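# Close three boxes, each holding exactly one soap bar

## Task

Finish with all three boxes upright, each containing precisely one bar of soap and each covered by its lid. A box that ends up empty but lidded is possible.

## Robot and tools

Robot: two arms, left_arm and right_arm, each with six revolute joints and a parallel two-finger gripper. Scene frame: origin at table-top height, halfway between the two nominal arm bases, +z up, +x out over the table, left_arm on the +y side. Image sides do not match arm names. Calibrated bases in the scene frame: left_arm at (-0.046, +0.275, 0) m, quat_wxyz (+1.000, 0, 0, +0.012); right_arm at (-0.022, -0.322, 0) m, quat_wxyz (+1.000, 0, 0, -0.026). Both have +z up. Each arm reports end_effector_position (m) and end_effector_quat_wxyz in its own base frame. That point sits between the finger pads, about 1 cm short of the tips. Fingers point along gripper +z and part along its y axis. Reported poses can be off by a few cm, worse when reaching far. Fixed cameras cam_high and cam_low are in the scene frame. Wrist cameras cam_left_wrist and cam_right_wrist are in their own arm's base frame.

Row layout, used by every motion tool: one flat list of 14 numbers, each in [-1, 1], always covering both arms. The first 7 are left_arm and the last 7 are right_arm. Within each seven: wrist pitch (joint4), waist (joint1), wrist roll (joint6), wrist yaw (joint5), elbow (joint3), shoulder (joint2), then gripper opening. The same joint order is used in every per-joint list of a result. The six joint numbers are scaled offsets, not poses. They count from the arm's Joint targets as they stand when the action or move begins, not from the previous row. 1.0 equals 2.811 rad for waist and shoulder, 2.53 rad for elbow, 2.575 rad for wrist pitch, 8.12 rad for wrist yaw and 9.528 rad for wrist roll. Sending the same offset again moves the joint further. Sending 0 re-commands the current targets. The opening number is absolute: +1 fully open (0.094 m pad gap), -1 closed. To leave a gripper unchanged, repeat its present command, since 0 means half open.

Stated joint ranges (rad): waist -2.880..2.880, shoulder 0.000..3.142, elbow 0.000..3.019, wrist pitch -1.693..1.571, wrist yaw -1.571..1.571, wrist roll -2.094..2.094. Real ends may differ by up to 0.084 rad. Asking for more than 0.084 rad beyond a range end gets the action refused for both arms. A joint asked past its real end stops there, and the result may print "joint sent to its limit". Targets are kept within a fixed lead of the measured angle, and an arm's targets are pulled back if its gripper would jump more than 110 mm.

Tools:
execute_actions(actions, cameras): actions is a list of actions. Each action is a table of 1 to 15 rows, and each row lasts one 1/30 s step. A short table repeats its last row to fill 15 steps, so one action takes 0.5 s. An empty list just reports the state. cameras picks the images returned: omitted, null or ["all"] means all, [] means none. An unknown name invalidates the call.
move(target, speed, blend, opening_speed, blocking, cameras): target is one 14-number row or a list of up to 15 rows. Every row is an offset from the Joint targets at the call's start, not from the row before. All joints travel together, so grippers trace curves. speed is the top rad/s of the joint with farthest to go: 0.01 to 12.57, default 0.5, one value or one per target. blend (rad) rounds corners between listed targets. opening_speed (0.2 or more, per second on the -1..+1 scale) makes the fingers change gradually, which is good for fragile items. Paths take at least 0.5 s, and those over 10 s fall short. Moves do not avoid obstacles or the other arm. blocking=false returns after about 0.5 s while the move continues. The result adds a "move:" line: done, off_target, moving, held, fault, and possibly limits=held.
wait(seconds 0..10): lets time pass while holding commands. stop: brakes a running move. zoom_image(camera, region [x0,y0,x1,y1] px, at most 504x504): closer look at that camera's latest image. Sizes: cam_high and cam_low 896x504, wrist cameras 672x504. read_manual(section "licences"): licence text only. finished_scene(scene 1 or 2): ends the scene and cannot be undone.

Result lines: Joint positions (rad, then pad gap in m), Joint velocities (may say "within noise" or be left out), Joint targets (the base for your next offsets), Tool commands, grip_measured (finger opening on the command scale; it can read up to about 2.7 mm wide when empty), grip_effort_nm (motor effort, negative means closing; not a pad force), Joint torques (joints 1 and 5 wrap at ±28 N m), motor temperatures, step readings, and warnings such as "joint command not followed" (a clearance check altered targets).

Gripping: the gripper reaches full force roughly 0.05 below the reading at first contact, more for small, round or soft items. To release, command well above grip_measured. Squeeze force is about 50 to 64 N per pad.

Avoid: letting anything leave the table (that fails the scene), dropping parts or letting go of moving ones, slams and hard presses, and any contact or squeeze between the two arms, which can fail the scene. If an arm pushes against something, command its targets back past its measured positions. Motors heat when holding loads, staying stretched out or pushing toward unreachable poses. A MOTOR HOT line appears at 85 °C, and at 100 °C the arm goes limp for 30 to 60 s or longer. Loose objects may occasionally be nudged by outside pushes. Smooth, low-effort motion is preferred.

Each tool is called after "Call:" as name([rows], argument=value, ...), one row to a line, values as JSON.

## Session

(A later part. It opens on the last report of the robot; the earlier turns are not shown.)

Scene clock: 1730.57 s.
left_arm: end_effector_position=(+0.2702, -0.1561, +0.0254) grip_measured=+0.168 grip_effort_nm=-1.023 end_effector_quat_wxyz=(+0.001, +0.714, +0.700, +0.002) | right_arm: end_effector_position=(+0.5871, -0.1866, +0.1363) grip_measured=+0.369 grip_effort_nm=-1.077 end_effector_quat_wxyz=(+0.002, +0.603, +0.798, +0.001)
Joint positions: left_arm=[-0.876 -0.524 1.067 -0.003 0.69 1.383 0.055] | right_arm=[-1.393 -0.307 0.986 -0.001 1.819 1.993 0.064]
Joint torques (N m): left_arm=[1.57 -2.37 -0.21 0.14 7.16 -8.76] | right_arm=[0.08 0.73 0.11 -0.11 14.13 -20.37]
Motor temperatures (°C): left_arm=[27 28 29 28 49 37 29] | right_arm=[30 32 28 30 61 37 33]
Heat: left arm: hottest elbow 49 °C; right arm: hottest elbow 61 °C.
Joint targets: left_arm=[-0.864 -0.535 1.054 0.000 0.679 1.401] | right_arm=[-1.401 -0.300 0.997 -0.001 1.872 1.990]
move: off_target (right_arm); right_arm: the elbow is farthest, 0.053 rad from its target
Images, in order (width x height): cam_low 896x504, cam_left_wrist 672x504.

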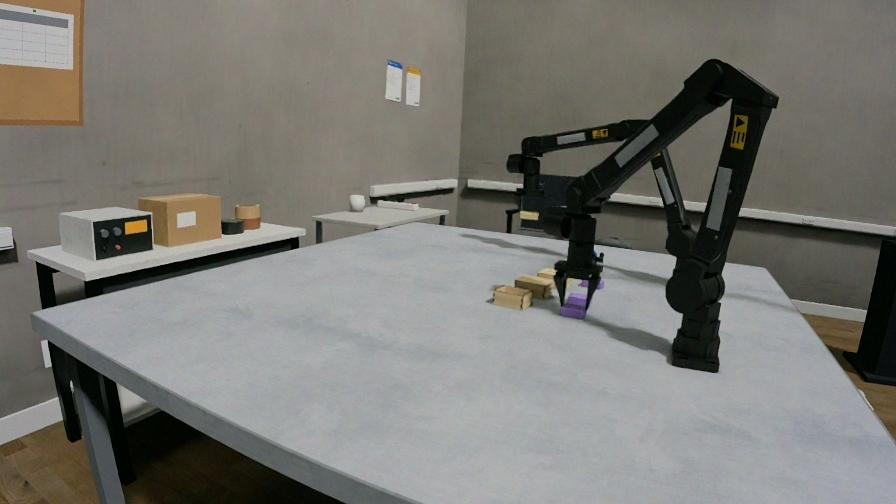

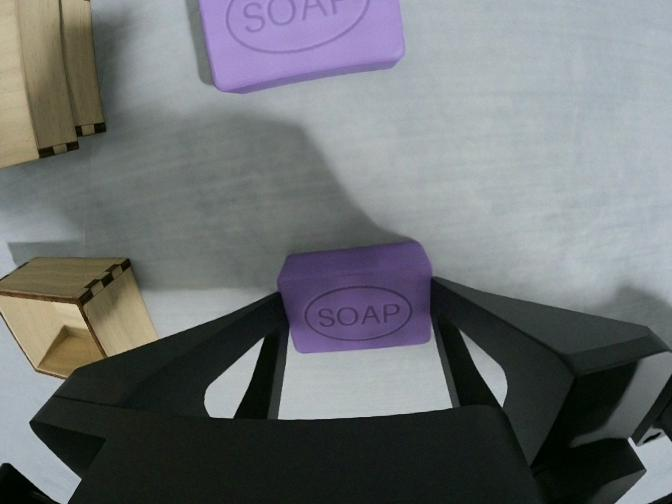

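Call:
move([
  [0,0,0,0,0,0,0.26,0,0,0,0,0,0,0.25],
  [-0.0155,0,0,0,0.0233,-0.0146,0.26,0,0,0,0,0,0,0.25],
], speed=0.1, opening_speed=0.5, cameras=["cam_left_wrist","cam_low"])

Call:
zoom_image(camera="cam_low", region=[500, 220, 640, 330])

Scene clock: 1778.70 s.
left_arm: end_effector_position=(+0.2675, -0.1546, +0.0276) grip_measured=+0.258 grip_effort_nm=0.115 end_effector_quat_wxyz=(-0.003, +0.714, +0.700, +0.001) | right_arm: end_effector_position=(+0.5871, -0.1866, +0.1363) grip_measured=+0.369 grip_effort_nm=-1.077 end_effector_quat_wxyz=(+0.002, +0.603, +0.798, +0.001)
Joint positions: left_arm=[-0.892 -0.524 1.067 -0.003 0.69 1.375 0.059] | right_arm=[-1.393 -0.307 0.986 -0.001 1.819 1.993 0.064]
Joint torques (N m): left_arm=[0.61 -2.43 -0.21 0.13 12.59 -11.75] | right_arm=[0.08 0.73 0.12 -0.11 14.13 -20.31]
Motor temperatures (°C): left_arm=[27 28 29 28 47 36 31] | right_arm=[30 32 28 30 62 37 33]
Heat: left arm: hottest elbow 47 °C; right arm: hottest elbow 62 °C.
Joint targets: left_arm=[-0.904 -0.535 1.054 0.000 0.738 1.359] | right_arm=[-1.401 -0.300 0.997 -0.001 1.872 1.990]
move: off_target (left_arm, right_arm); left_arm: the elbow is farthest, 0.048 rad from its target; right_arm: the elbow is farthest, 0.053 rad from its target
Images, in order (width x height): cam_low 896x504, cam_left_wrist 672x504.

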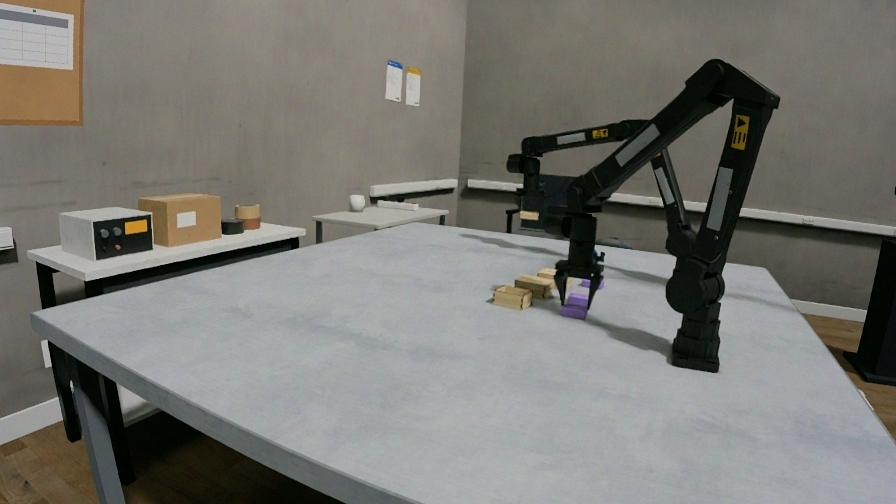

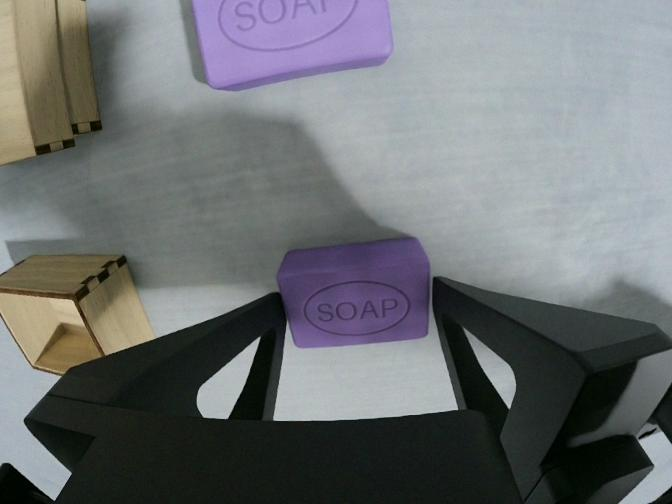

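Scaled by 3.600 (camera's finer frame: 1280x720).

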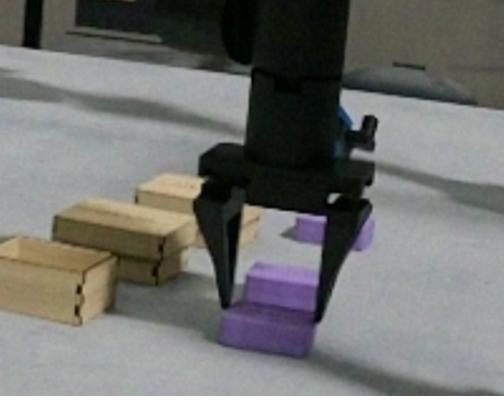

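Call:
move([
  [0,0,0,0,0.0048,-0.001,0.26,0,0,0,0,0,0,0.25],
  [0,0,0,0,0.0048,-0.001,0.0,0,0,0,0,0,0,0.25],
], speed=0.1, opening_speed=0.4, cameras=["cam_left_wrist","cam_low"])

Call:
zoom_image(camera="cam_low", region=[500, 220, 640, 330])

Scene clock: 1788.43 s.
left_arm: end_effector_position=(+0.2734, -0.1580, +0.0324) grip_measured=+0.003 grip_effort_nm=-0.139 end_effector_quat_wxyz=(+0.004, +0.714, +0.700, +0.003) | right_arm: end_effector_position=(+0.5871, -0.1866, +0.1363) grip_measured=+0.369 grip_effort_nm=-1.077 end_effector_quat_wxyz=(+0.002, +0.603, +0.798, +0.001)
Joint positions: left_arm=[-0.892 -0.524 1.067 -0.003 0.703 1.373 0.047] | right_arm=[-1.393 -0.307 0.986 -0.001 1.819 1.993 0.064]
Joint torques (N m): left_arm=[0.59 -2.43 -0.21 0.13 12.59 -11.87] | right_arm=[0.08 0.73 0.11 -0.11 14.13 -20.31]
Motor temperatures (°C): left_arm=[27 28 29 28 49 37 30] | right_arm=[30 32 28 30 62 37 33]
Heat: left arm: hottest elbow 49 °C; right arm: hottest elbow 62 °C.
Joint targets: left_arm=[-0.904 -0.535 1.054 0.000 0.750 1.357] | right_arm=[-1.401 -0.300 0.997 -0.001 1.872 1.990]
move: off_target (left_arm, right_arm); target 2's new numbers were sent with left_arm's elbow 0.047 rad from that target; left_arm: the elbow is farthest, 0.047 rad from its target; right_arm: the elbow is farthest, 0.053 rad from its target
Images, in order (width x height): cam_low 896x504, cam_left_wrist 672x504.

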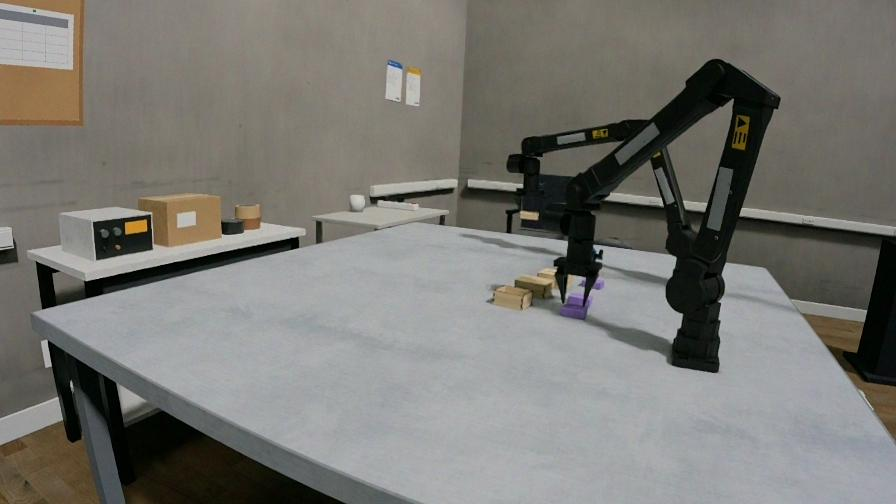

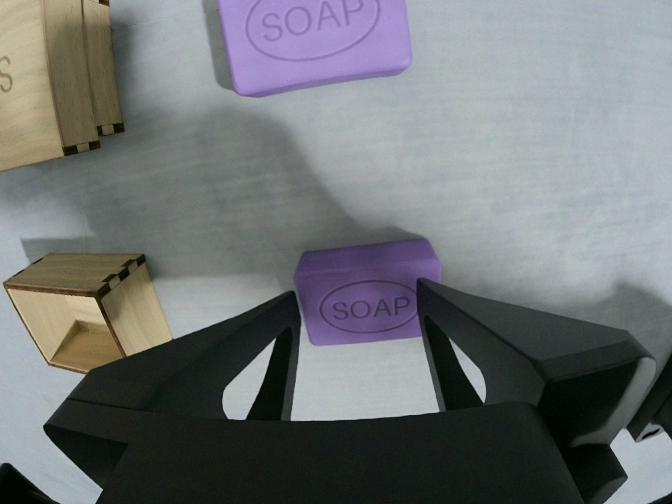

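Scaled by 3.600 (camera's finer frame: 1280x720).

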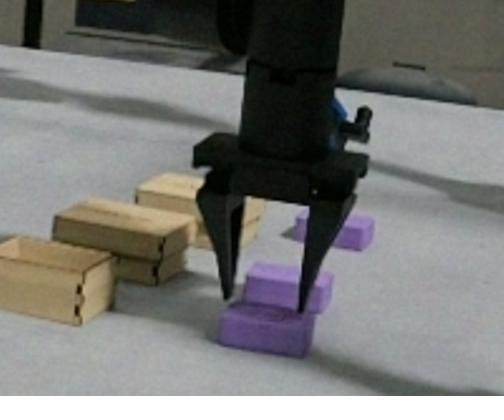

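Call:
move([
  [0,0,0,0,0,0,0.35,0,0,0,0,0,0,0.25],
  [0.0136,0,0,0,-0.0292,0,0.35,0,0,0,0,0,0,0.25],
], speed=0.1, opening_speed=0.6, cameras=["cam_left_wrist","cam_low"])

Call:
zoom_image(camera="cam_low", region=[500, 220, 640, 330])

Scene clock: 1808.47 s.
left_arm: end_effector_position=(+0.2690, -0.1554, +0.0278) grip_measured=+0.348 grip_effort_nm=0.125 end_effector_quat_wxyz=(+0.002, +0.714, +0.700, +0.002) | right_arm: end_effector_position=(+0.5871, -0.1866, +0.1363) grip_measured=+0.369 grip_effort_nm=-1.077 end_effector_quat_wxyz=(+0.002, +0.603, +0.798, +0.001)
Joint positions: left_arm=[-0.881 -0.524 1.067 -0.003 0.687 1.372 0.063] | right_arm=[-1.393 -0.307 0.986 -0.001 1.819 1.993 0.064]
Joint torques (N m): left_arm=[1.63 -2.37 -0.21 0.13 7.16 -11.63] | right_arm=[0.09 0.73 0.11 -0.11 14.13 -20.37]
Motor temperatures (°C): left_arm=[27 28 29 28 49 36 30] | right_arm=[30 32 28 30 62 37 33]
Heat: left arm: hottest elbow 49 °C; right arm: hottest elbow 62 °C.
Joint targets: left_arm=[-0.869 -0.535 1.054 0.000 0.676 1.357] | right_arm=[-1.401 -0.300 0.997 -0.001 1.872 1.990]
move: off_target (right_arm); right_arm: the elbow is farthest, 0.053 rad from its target
Images, in order (width x height): cam_low 896x504, cam_left_wrist 672x504.

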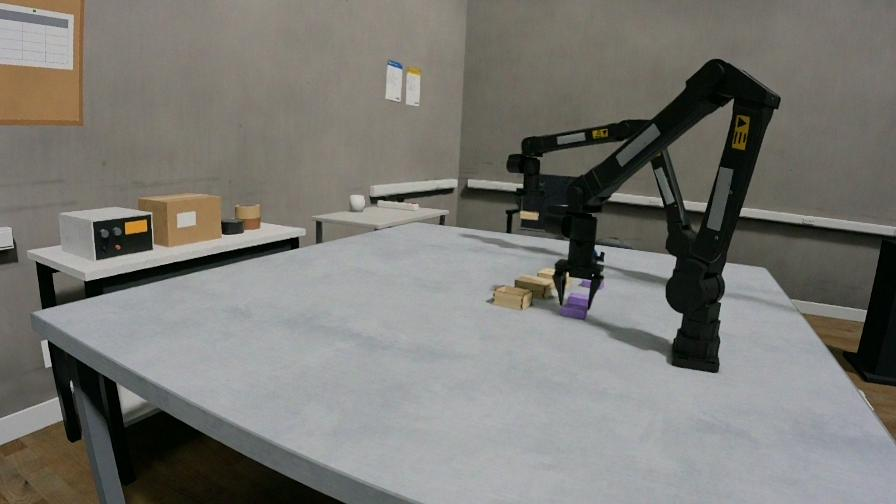

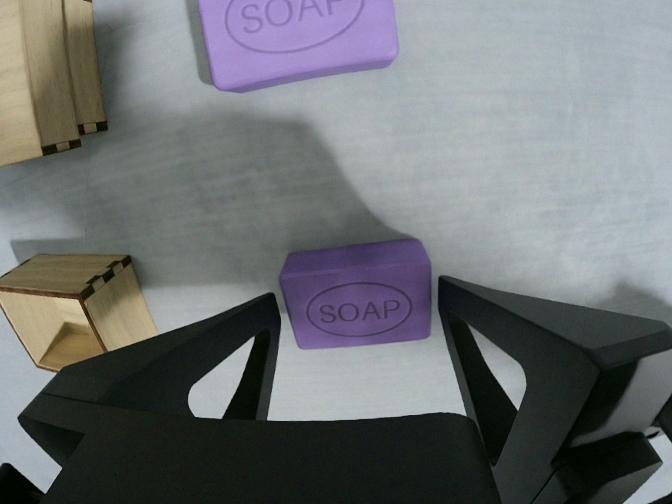

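Scaled by 3.600 (camera's finer frame: 1280x720).

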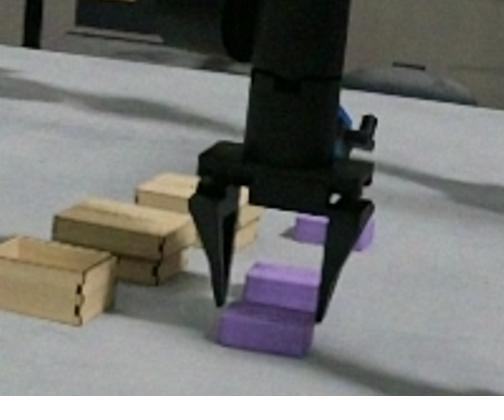

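Call:
move([
  [0,0,0,0,0,0,0.0,0,0,0,0,0,0,0.25],
  [-0.1029,0,0,0,0.0682,-0.0439,0.0,0,0,0,0,0,0,0.25],
], speed=0.25, opening_speed=0.4, cameras=["cam_left_wrist","cam_low"])

Call:
zoom_image(camera="cam_low", region=[500, 220, 640, 330])

Scene clock: 1823.27 s.
left_arm: end_effector_position=(+0.2677, -0.1547, +0.0990) grip_measured=+0.147 grip_effort_nm=-1.038 end_effector_quat_wxyz=(-0.001, +0.714, +0.700, +0.001) | right_arm: end_effector_position=(+0.5871, -0.1866, +0.1363) grip_measured=+0.369 grip_effort_nm=-1.072 end_effector_quat_wxyz=(+0.002, +0.603, +0.798, +0.001)
Joint positions: left_arm=[-1.122 -0.524 1.067 -0.003 0.797 1.247 0.054] | right_arm=[-1.393 -0.307 0.986 -0.001 1.819 1.993 0.064]
Joint torques (N m): left_arm=[0.58 -2.37 -0.2 0.13 14.22 -10.7] | right_arm=[0.08 0.73 0.11 -0.11 14.15 -20.31]
Motor temperatures (°C): left_arm=[27 28 29 28 48 36 30] | right_arm=[30 32 28 30 63 37 33]
Heat: left arm: hottest elbow 48 °C; right arm: hottest elbow 63 °C.
Joint targets: left_arm=[-1.133 -0.535 1.054 0.000 0.849 1.233] | right_arm=[-1.401 -0.300 0.997 -0.001 1.872 1.990]
move: off_target (left_arm, right_arm); left_arm: the elbow is farthest, 0.052 rad from its target; right_arm: the elbow is farthest, 0.053 rad from its target
Images, in order (width x height): cam_low 896x504, cam_left_wrist 672x504.

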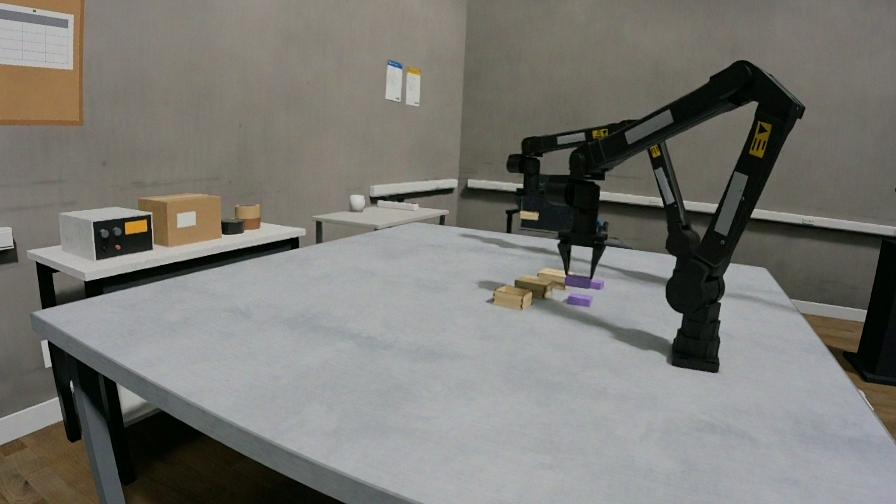

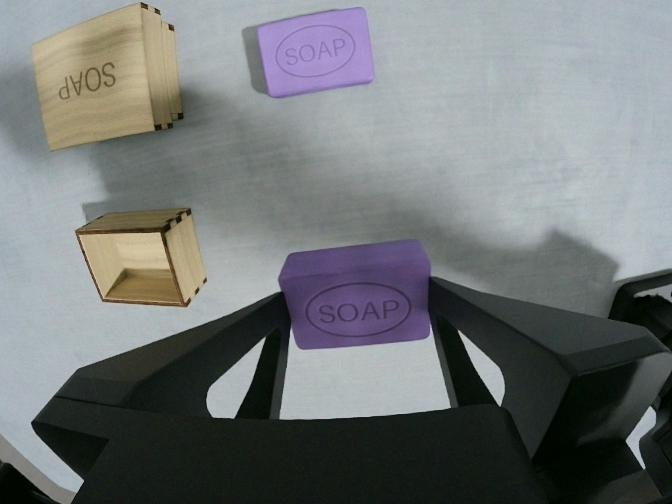

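Scaled by 3.600 (camera's finer frame: 1280x720).

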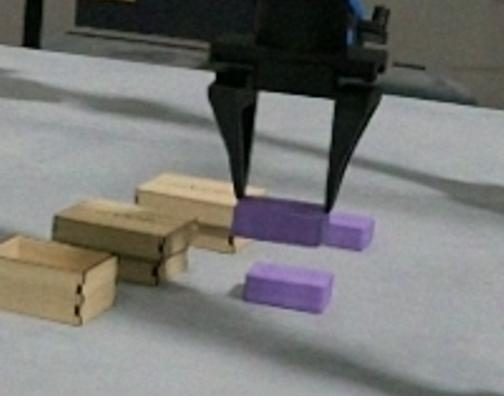

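Call:
move(target=[0.0206,0.0592,0.0343,0,0.1261,0.1363,0.0,0,0,0,0,0,0,0.25], speed=0.4, cameras=["cam_left_wrist","cam_low","cam_high"])

Call:
zoom_image(camera="cam_low", region=[470, 220, 610, 330])

Call:
zoom_image(camera="cam_left_wrist", region=[200, 150, 500, 360])

Scene clock: 1844.43 s.
left_arm: end_effector_position=(+0.4062, -0.1606, +0.0838) grip_measured=+0.147 grip_effort_nm=-1.033 end_effector_quat_wxyz=(-0.002, +0.765, +0.643, +0.000) | right_arm: end_effector_position=(+0.5871, -0.1866, +0.1363) grip_measured=+0.369 grip_effort_nm=-1.077 end_effector_quat_wxyz=(+0.002, +0.603, +0.798, +0.001)
Joint positions: left_arm=[-1.091 -0.376 1.367 -0.003 1.113 1.597 0.054] | right_arm=[-1.393 -0.307 0.986 -0.001 1.819 1.993 0.064]
Joint torques (N m): left_arm=[1.46 -0.97 0.05 0.12 14.26 -14.1] | right_arm=[0.08 0.67 0.11 -0.11 14.13 -20.31]
Motor temperatures (°C): left_arm=[27 28 29 28 54 36 31] | right_arm=[30 32 28 30 63 37 33]
Heat: left arm: hottest elbow 54 °C; right arm: hottest elbow 63 °C.
Joint targets: left_arm=[-1.081 -0.368 1.381 0.000 1.168 1.617] | right_arm=[-1.401 -0.300 0.997 -0.001 1.872 1.990]
move: off_target (left_arm, right_arm); left_arm: the elbow is farthest, 0.055 rad from its target; right_arm: the elbow is farthest, 0.053 rad from its target
Images, in order (width x height): cam_high 896x504, cam_low 896x504, cam_left_wrist 672x504.

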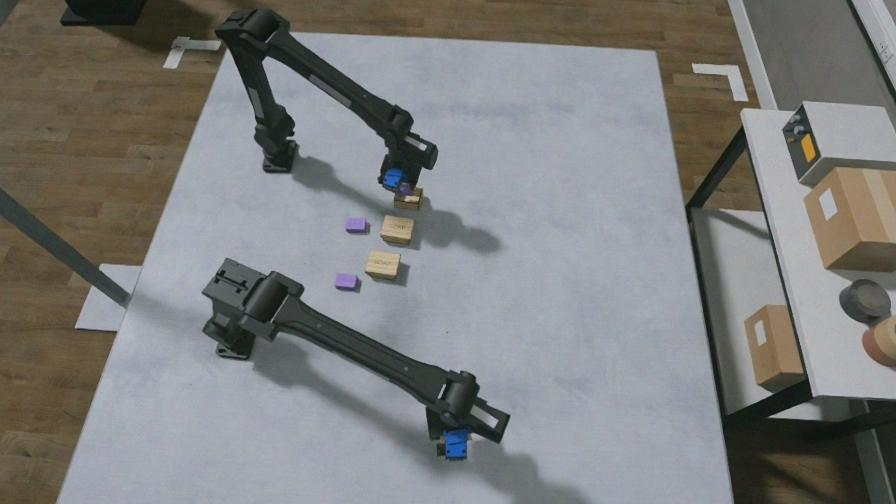

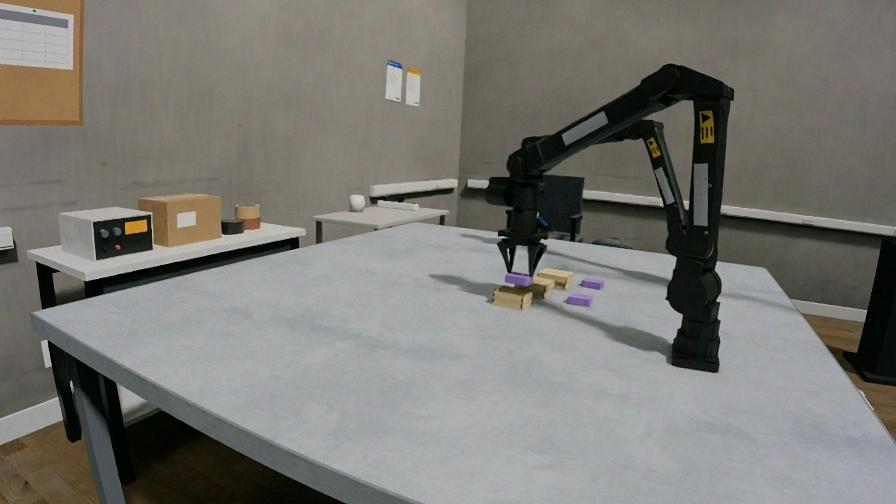

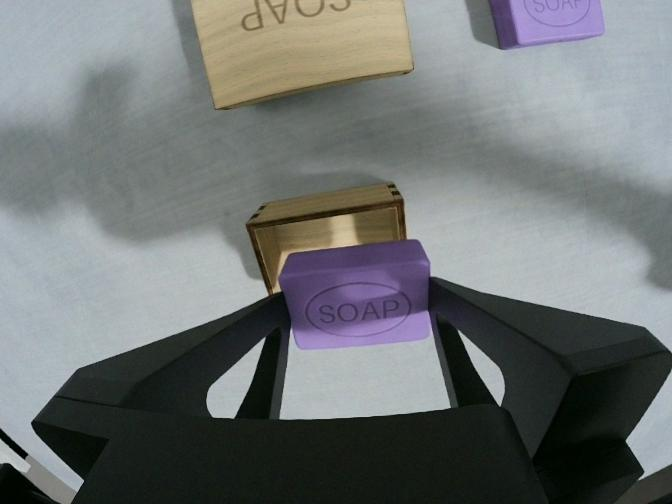

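Scaled by 3.600 (camera's finer frame: 1280x720).

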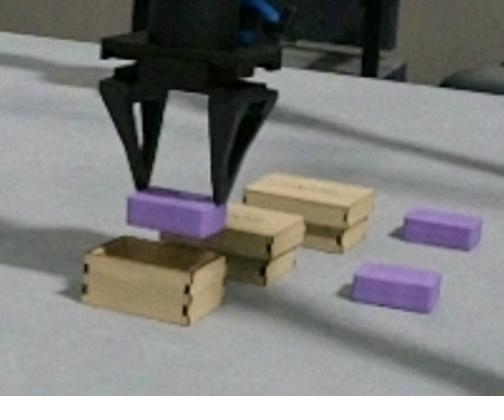

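Scaled by 1.680 (camera's finer frame: 960x720).

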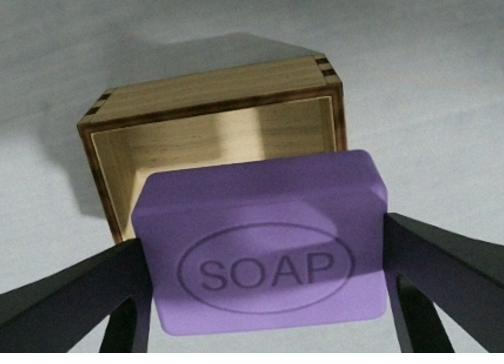

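Call:
move(target=[0.014,0.0084,0.0024,0,0.0036,0.0153,0.0,0,0,0,0,0,0,0.25], speed=0.15, cameras=["cam_left_wrist","cam_low","cam_high"])

Call:
zoom_image(camera="cam_low", region=[470, 220, 610, 330])

Call:
zoom_image(camera="cam_left_wrist", region=[200, 150, 500, 360])

Call:
zoom_image(camera="cam_high", region=[360, 150, 450, 230])

Scene clock: 1910.90 s.
left_arm: end_effector_position=(+0.4190, -0.1555, +0.0700) grip_measured=+0.147 grip_effort_nm=-1.043 end_effector_quat_wxyz=(-0.001, +0.766, +0.643, +0.001) | right_arm: end_effector_position=(+0.5871, -0.1866, +0.1363) grip_measured=+0.369 grip_effort_nm=-1.072 end_effector_quat_wxyz=(+0.002, +0.603, +0.798, +0.001)
Joint positions: left_arm=[-1.057 -0.355 1.39 -0.003 1.122 1.637 0.054] | right_arm=[-1.393 -0.307 0.986 -0.001 1.819 1.993 0.064]
Joint torques (N m): left_arm=[1.5 -0.73 0.07 0.12 14.11 -14.33] | right_arm=[0.08 0.67 0.11 -0.11 14.15 -20.31]
Motor temperatures (°C): left_arm=[27 28 29 28 55 36 32] | right_arm=[30 32 28 30 64 38 33]
Heat: left arm: hottest elbow 55 °C; right arm: hottest elbow 64 °C.
Joint targets: left_arm=[-1.045 -0.345 1.404 0.000 1.177 1.660] | right_arm=[-1.401 -0.300 0.997 -0.001 1.872 1.990]
move: off_target (left_arm, right_arm); left_arm: the elbow is farthest, 0.055 rad from its target; right_arm: the elbow is farthest, 0.053 rad from its target
Images, in order (width x height): cam_high 896x504, cam_low 896x504, cam_left_wrist 672x504.

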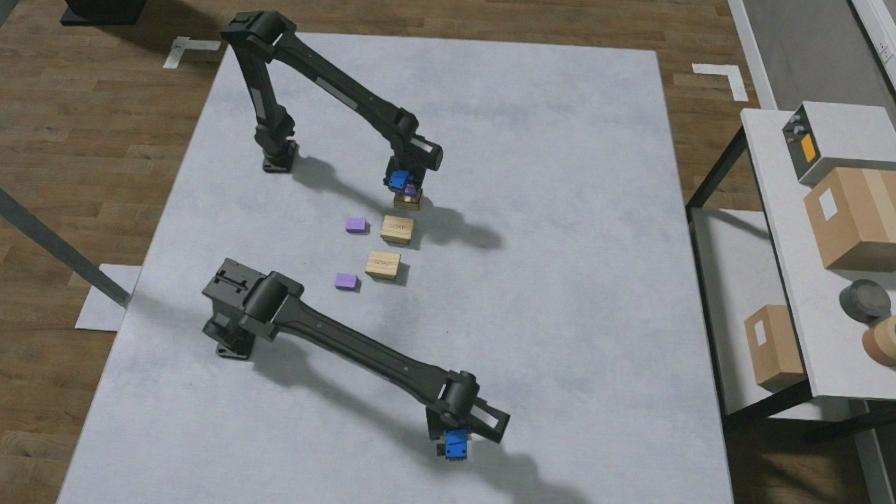

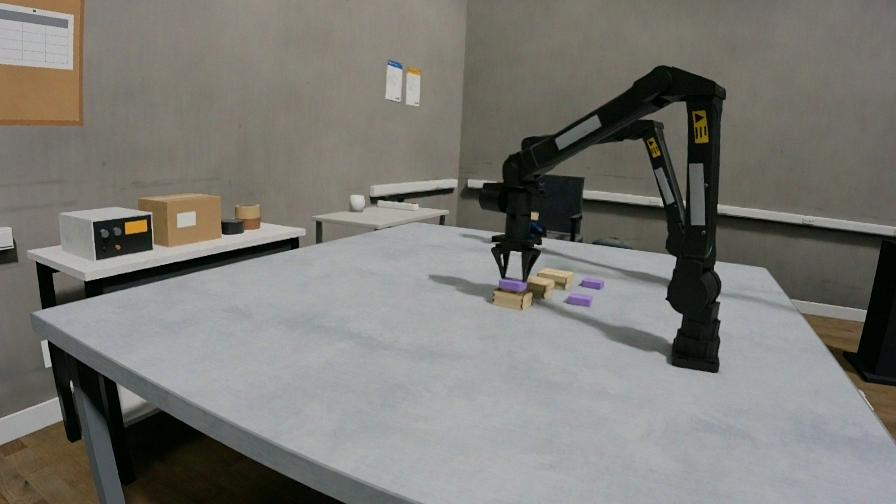

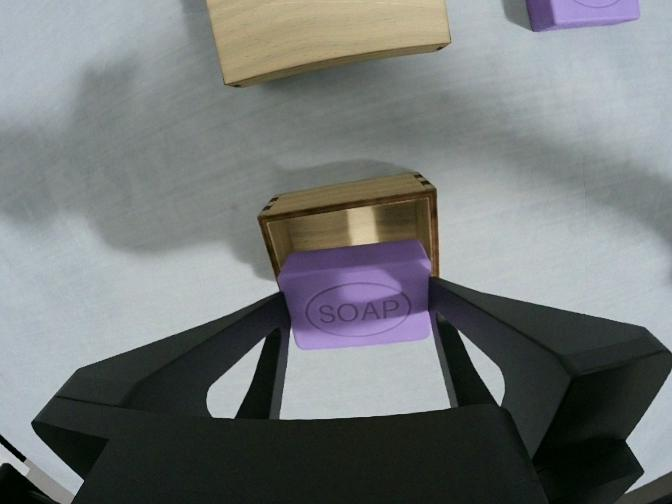

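Scaled by 3.600 (camera's finer frame: 1280x720).

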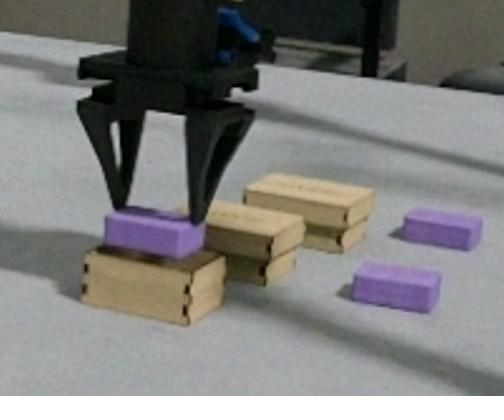

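Scaled by 1.680 (camera's finer frame: 960x720).

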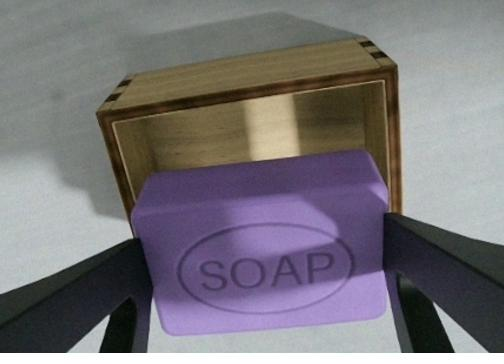

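Scaled by 5.600 (camera's finer frame: 1280x720).

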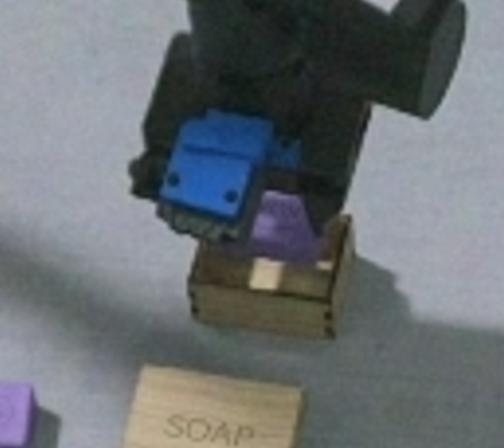

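Call:
move([
  [0,0,0,0,-0.0265,0,0.0,0,0,0,0,0,0,0.25],
  [0.0183,0.0004,0,0,-0.0334,0.011,0.0,0,0,0,0,0,0,0.25],
], speed=0.08, cameras=["cam_left_wrist","cam_low","cam_high"])

Call:
zoom_image(camera="cam_low", region=[470, 220, 610, 330])

Call:
zoom_image(camera="cam_left_wrist", region=[200, 150, 500, 360])

Scene clock: 1954.37 s.
left_arm: end_effector_position=(+0.4211, -0.1563, +0.0604) grip_measured=+0.146 grip_effort_nm=-1.038 end_effector_quat_wxyz=(+0.004, +0.766, +0.643, +0.003) | right_arm: end_effector_position=(+0.5871, -0.1866, +0.1363) grip_measured=+0.369 grip_effort_nm=-1.077 end_effector_quat_wxyz=(+0.002, +0.603, +0.798, +0.001)
Joint positions: left_arm=[-1.021 -0.355 1.391 -0.001 1.109 1.649 0.054] | right_arm=[-1.393 -0.307 0.986 -0.001 1.819 1.993 0.064]
Joint torques (N m): left_arm=[2.1 -0.73 0.09 0.08 7.51 -12.75] | right_arm=[0.08 0.67 0.11 -0.11 14.13 -20.31]
Motor temperatures (°C): left_arm=[27 28 29 28 63 38 32] | right_arm=[30 32 28 30 64 38 33]
Heat: left arm: hottest elbow 63 °C; right arm: hottest elbow 64 °C.
Joint targets: left_arm=[-0.997 -0.344 1.404 0.000 1.093 1.691] | right_arm=[-1.401 -0.300 0.997 -0.001 1.872 1.990]
move: off_target (left_arm, right_arm); left_arm: the shoulder is farthest, 0.042 rad from its target; right_arm: the elbow is farthest, 0.053 rad from its target
Images, in order (width x height): cam_high 896x504, cam_low 896x504, cam_left_wrist 672x504.

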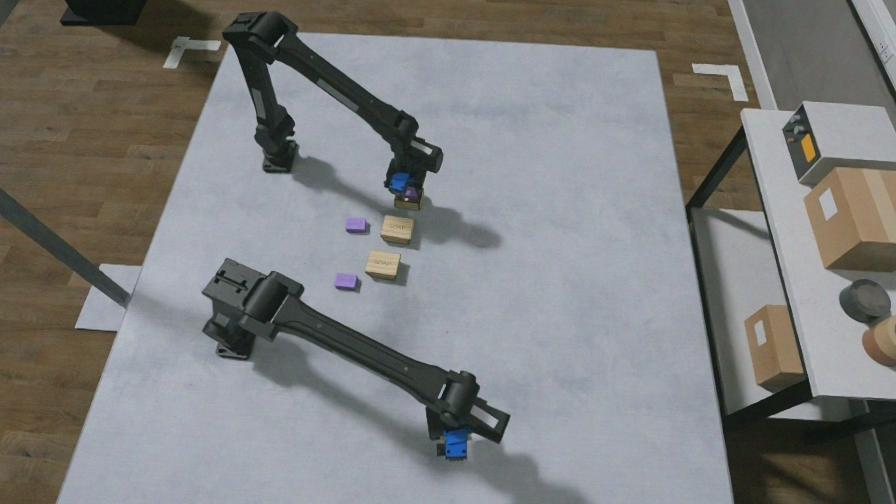

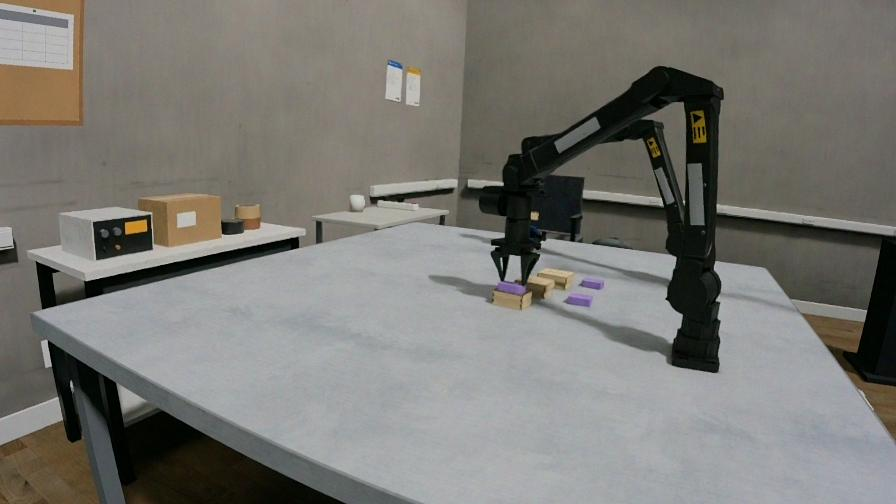

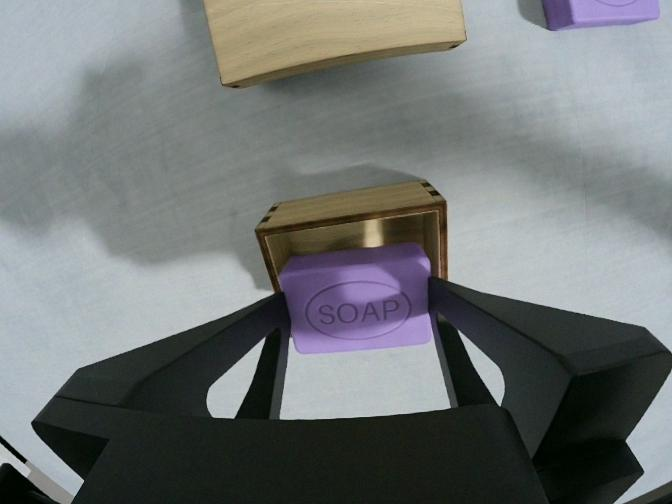

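Scaled by 3.600 (camera's finer frame: 1280x720).

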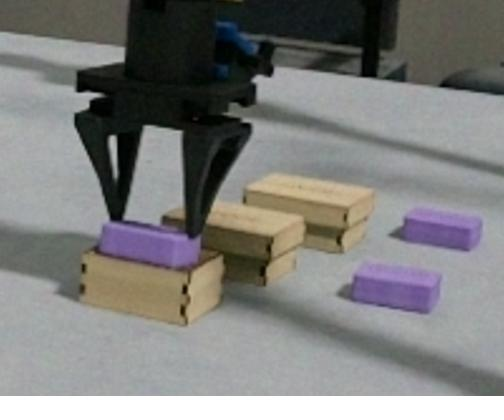

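Scaled by 1.680 (camera's finer frame: 960x720).

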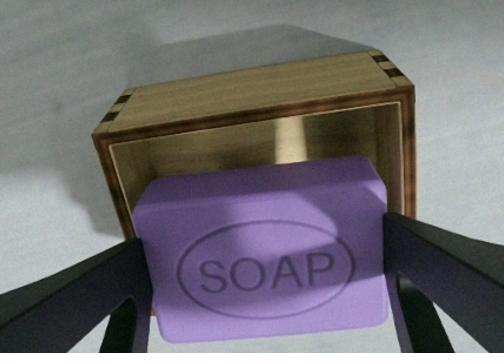

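Call:
zoom_image(camera="cam_high", region=[380, 170, 440, 220])

Call:
zoom_image(camera="cam_low", region=[480, 265, 550, 320])

Scaled by 8.400 (camera's finer frame: 1280x720).

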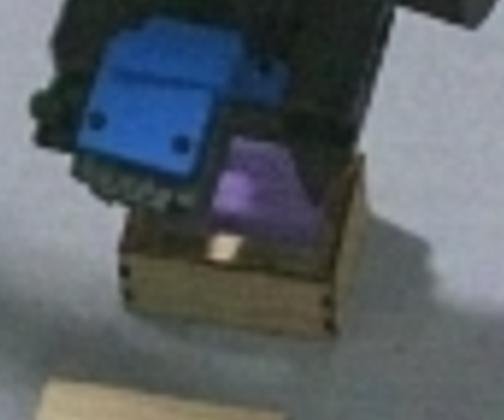

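Scaled by 7.200 (camera's finer frame: 1280x720).

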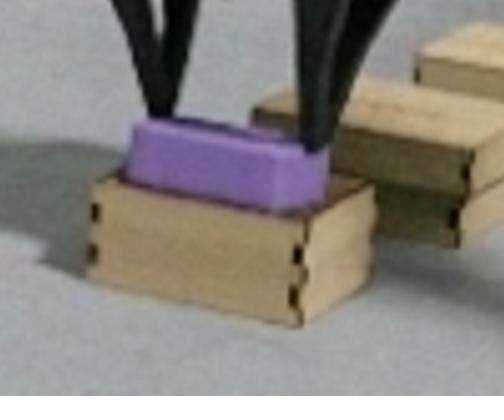

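Call:
move([
  [-0.0318,-0.011,0,0,0.0364,-0.0213,0.0,0,0,0,0,0,0,0.25],
  [-0.0318,-0.011,0,0,0.0126,-0.0128,0.0,0,0,0,0,0,0,0.25],
  [-0.0058,-0.011,0,0,0.0036,-0.0018,0.0,0,0,0,0,0,0,0.25],
], speed=0.08, cameras=["cam_left_wrist","cam_low"])

Call:
zoom_image(camera="cam_low", region=[480, 265, 550, 320])

Call:
zoom_image(camera="cam_left_wrist", region=[200, 150, 500, 360])

Scene clock: 2037.30 s.
left_arm: end_effector_position=(+0.4195, -0.1596, +0.0565) grip_measured=+0.145 grip_effort_nm=-1.033 end_effector_quat_wxyz=(-0.002, +0.769, +0.639, +0.000) | right_arm: end_effector_position=(+0.5871, -0.1866, +0.1363) grip_measured=+0.369 grip_effort_nm=-1.077 end_effector_quat_wxyz=(+0.002, +0.603, +0.798, +0.001)
Joint positions: left_arm=[-1.025 -0.363 1.392 -0.001 1.112 1.661 0.054] | right_arm=[-1.393 -0.307 0.986 -0.001 1.819 1.993 0.064]
Joint torques (N m): left_arm=[1.52 -2.43 0.09 0.09 7.94 -14.45] | right_arm=[0.09 0.73 0.11 -0.11 14.13 -20.31]
Motor temperatures (°C): left_arm=[27 28 29 28 49 36 33] | right_arm=[30 32 28 30 65 38 33]
Heat: left arm: hottest elbow 49 °C; right arm: hottest elbow 65 °C.
Joint targets: left_arm=[-1.012 -0.375 1.404 0.000 1.102 1.685] | right_arm=[-1.401 -0.300 0.997 -0.001 1.872 1.990]
move: off_target (right_arm); right_arm: the elbow is farthest, 0.053 rad from its target
Images, in order (width x height): cam_low 896x504, cam_left_wrist 672x504.

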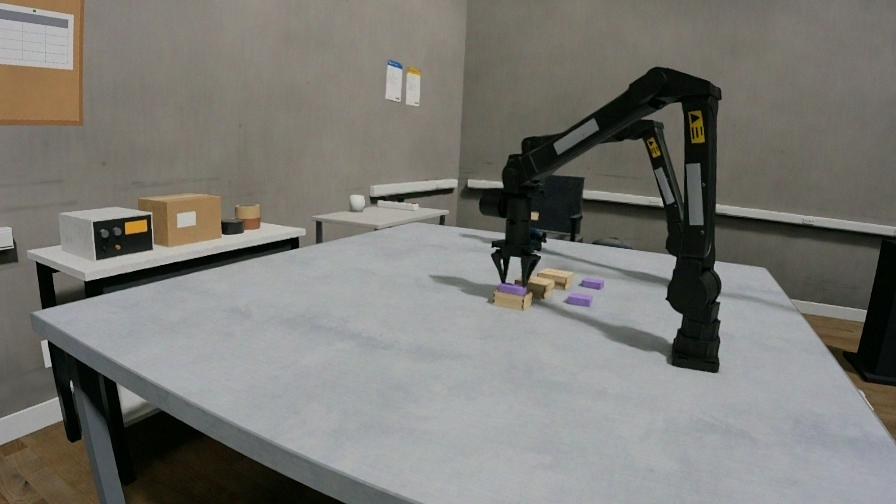

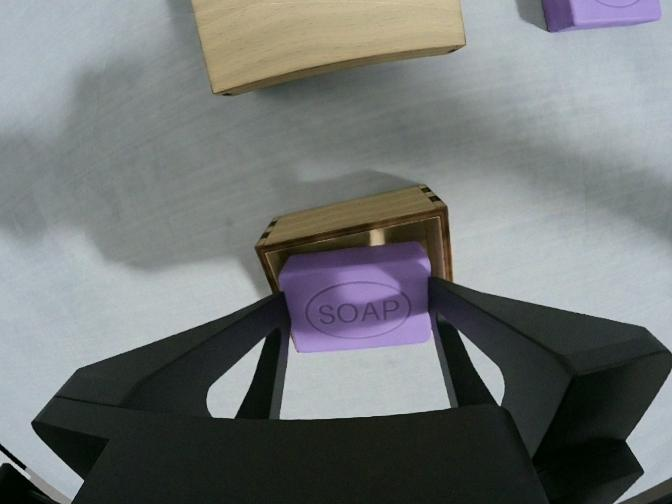

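Scaled by 7.200 (camera's finer frame: 1280x720).

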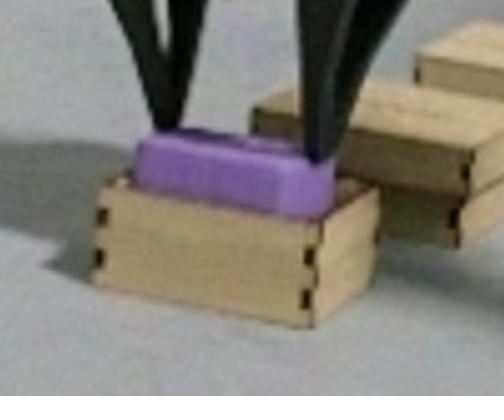

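Scaled by 1.680 (camera's finer frame: 960x720).

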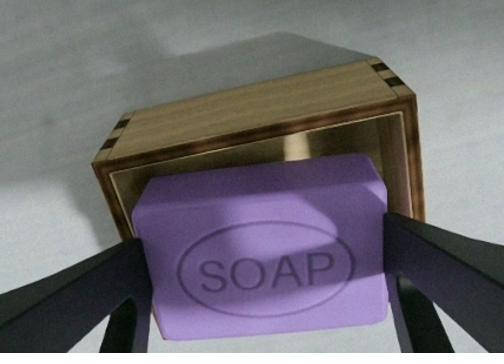

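Call:
move([
  [0,0,-0.01,0,0,0,0.0,0,0,0,0,0,0,0.25],
  [0.0124,0,-0.01,0,-0.0055,0.0078,0.0,0,0,0,0,0,0,0.25],
], speed=0.08, cameras=["cam_left_wrist","cam_low"])

Call:
zoom_image(camera="cam_low", region=[480, 265, 550, 320])

Call:
zoom_image(camera="cam_left_wrist", region=[200, 150, 500, 360])

Scene clock: 2064.50 s.
left_arm: end_effector_position=(+0.4189, -0.1594, +0.0418) grip_measured=+0.145 grip_effort_nm=-1.038 end_effector_quat_wxyz=(-0.004, +0.746, +0.666, -0.001) | right_arm: end_effector_position=(+0.5871, -0.1866, +0.1363) grip_measured=+0.369 grip_effort_nm=-1.082 end_effector_quat_wxyz=(+0.002, +0.603, +0.798, +0.001)
Joint positions: left_arm=[-0.993 -0.363 1.322 -0.001 1.098 1.684 0.054] | right_arm=[-1.393 -0.307 0.986 -0.001 1.819 1.993 0.064]
Joint torques (N m): left_arm=[1.69 -2.49 -0.24 0.08 7.79 -14.62] | right_arm=[0.08 0.73 0.11 -0.11 14.13 -20.31]
Motor temperatures (°C): left_arm=[27 28 29 28 48 37 33] | right_arm=[30 32 28 30 65 38 33]
Heat: left arm: hottest elbow 48 °C; right arm: hottest elbow 65 °C.
Joint targets: left_arm=[-0.980 -0.375 1.309 0.000 1.088 1.707] | right_arm=[-1.401 -0.300 0.997 -0.001 1.872 1.990]
move: off_target (right_arm); right_arm: the elbow is farthest, 0.053 rad from its target
Images, in order (width x height): cam_low 896x504, cam_left_wrist 672x504.

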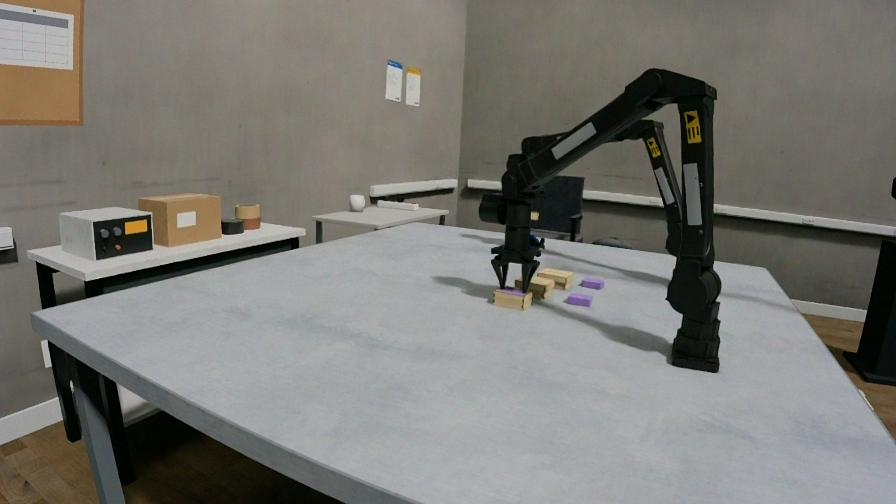

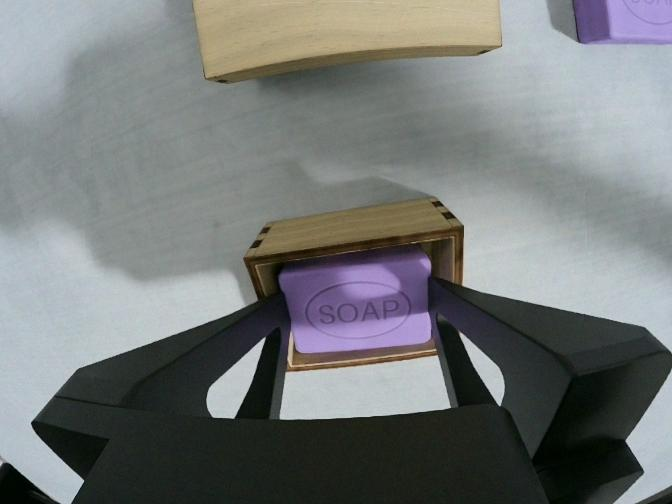

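Scaled by 7.200 (camera's finer frame: 1280x720).

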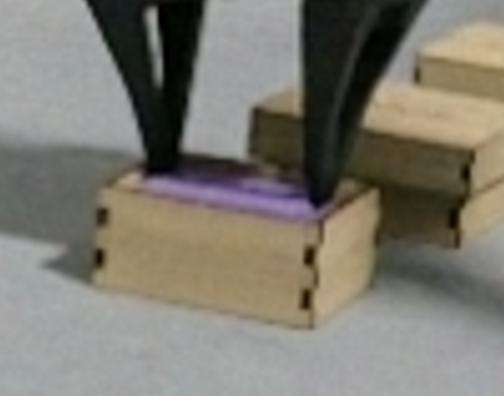

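Scaled by 1.680 (camera's finer frame: 960x720).

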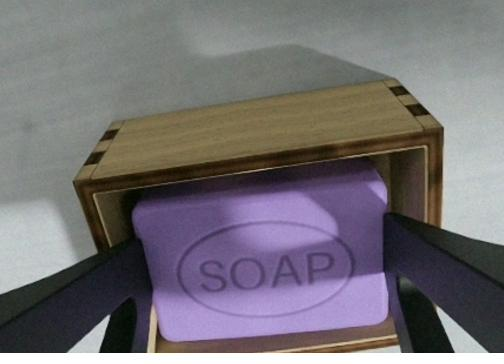

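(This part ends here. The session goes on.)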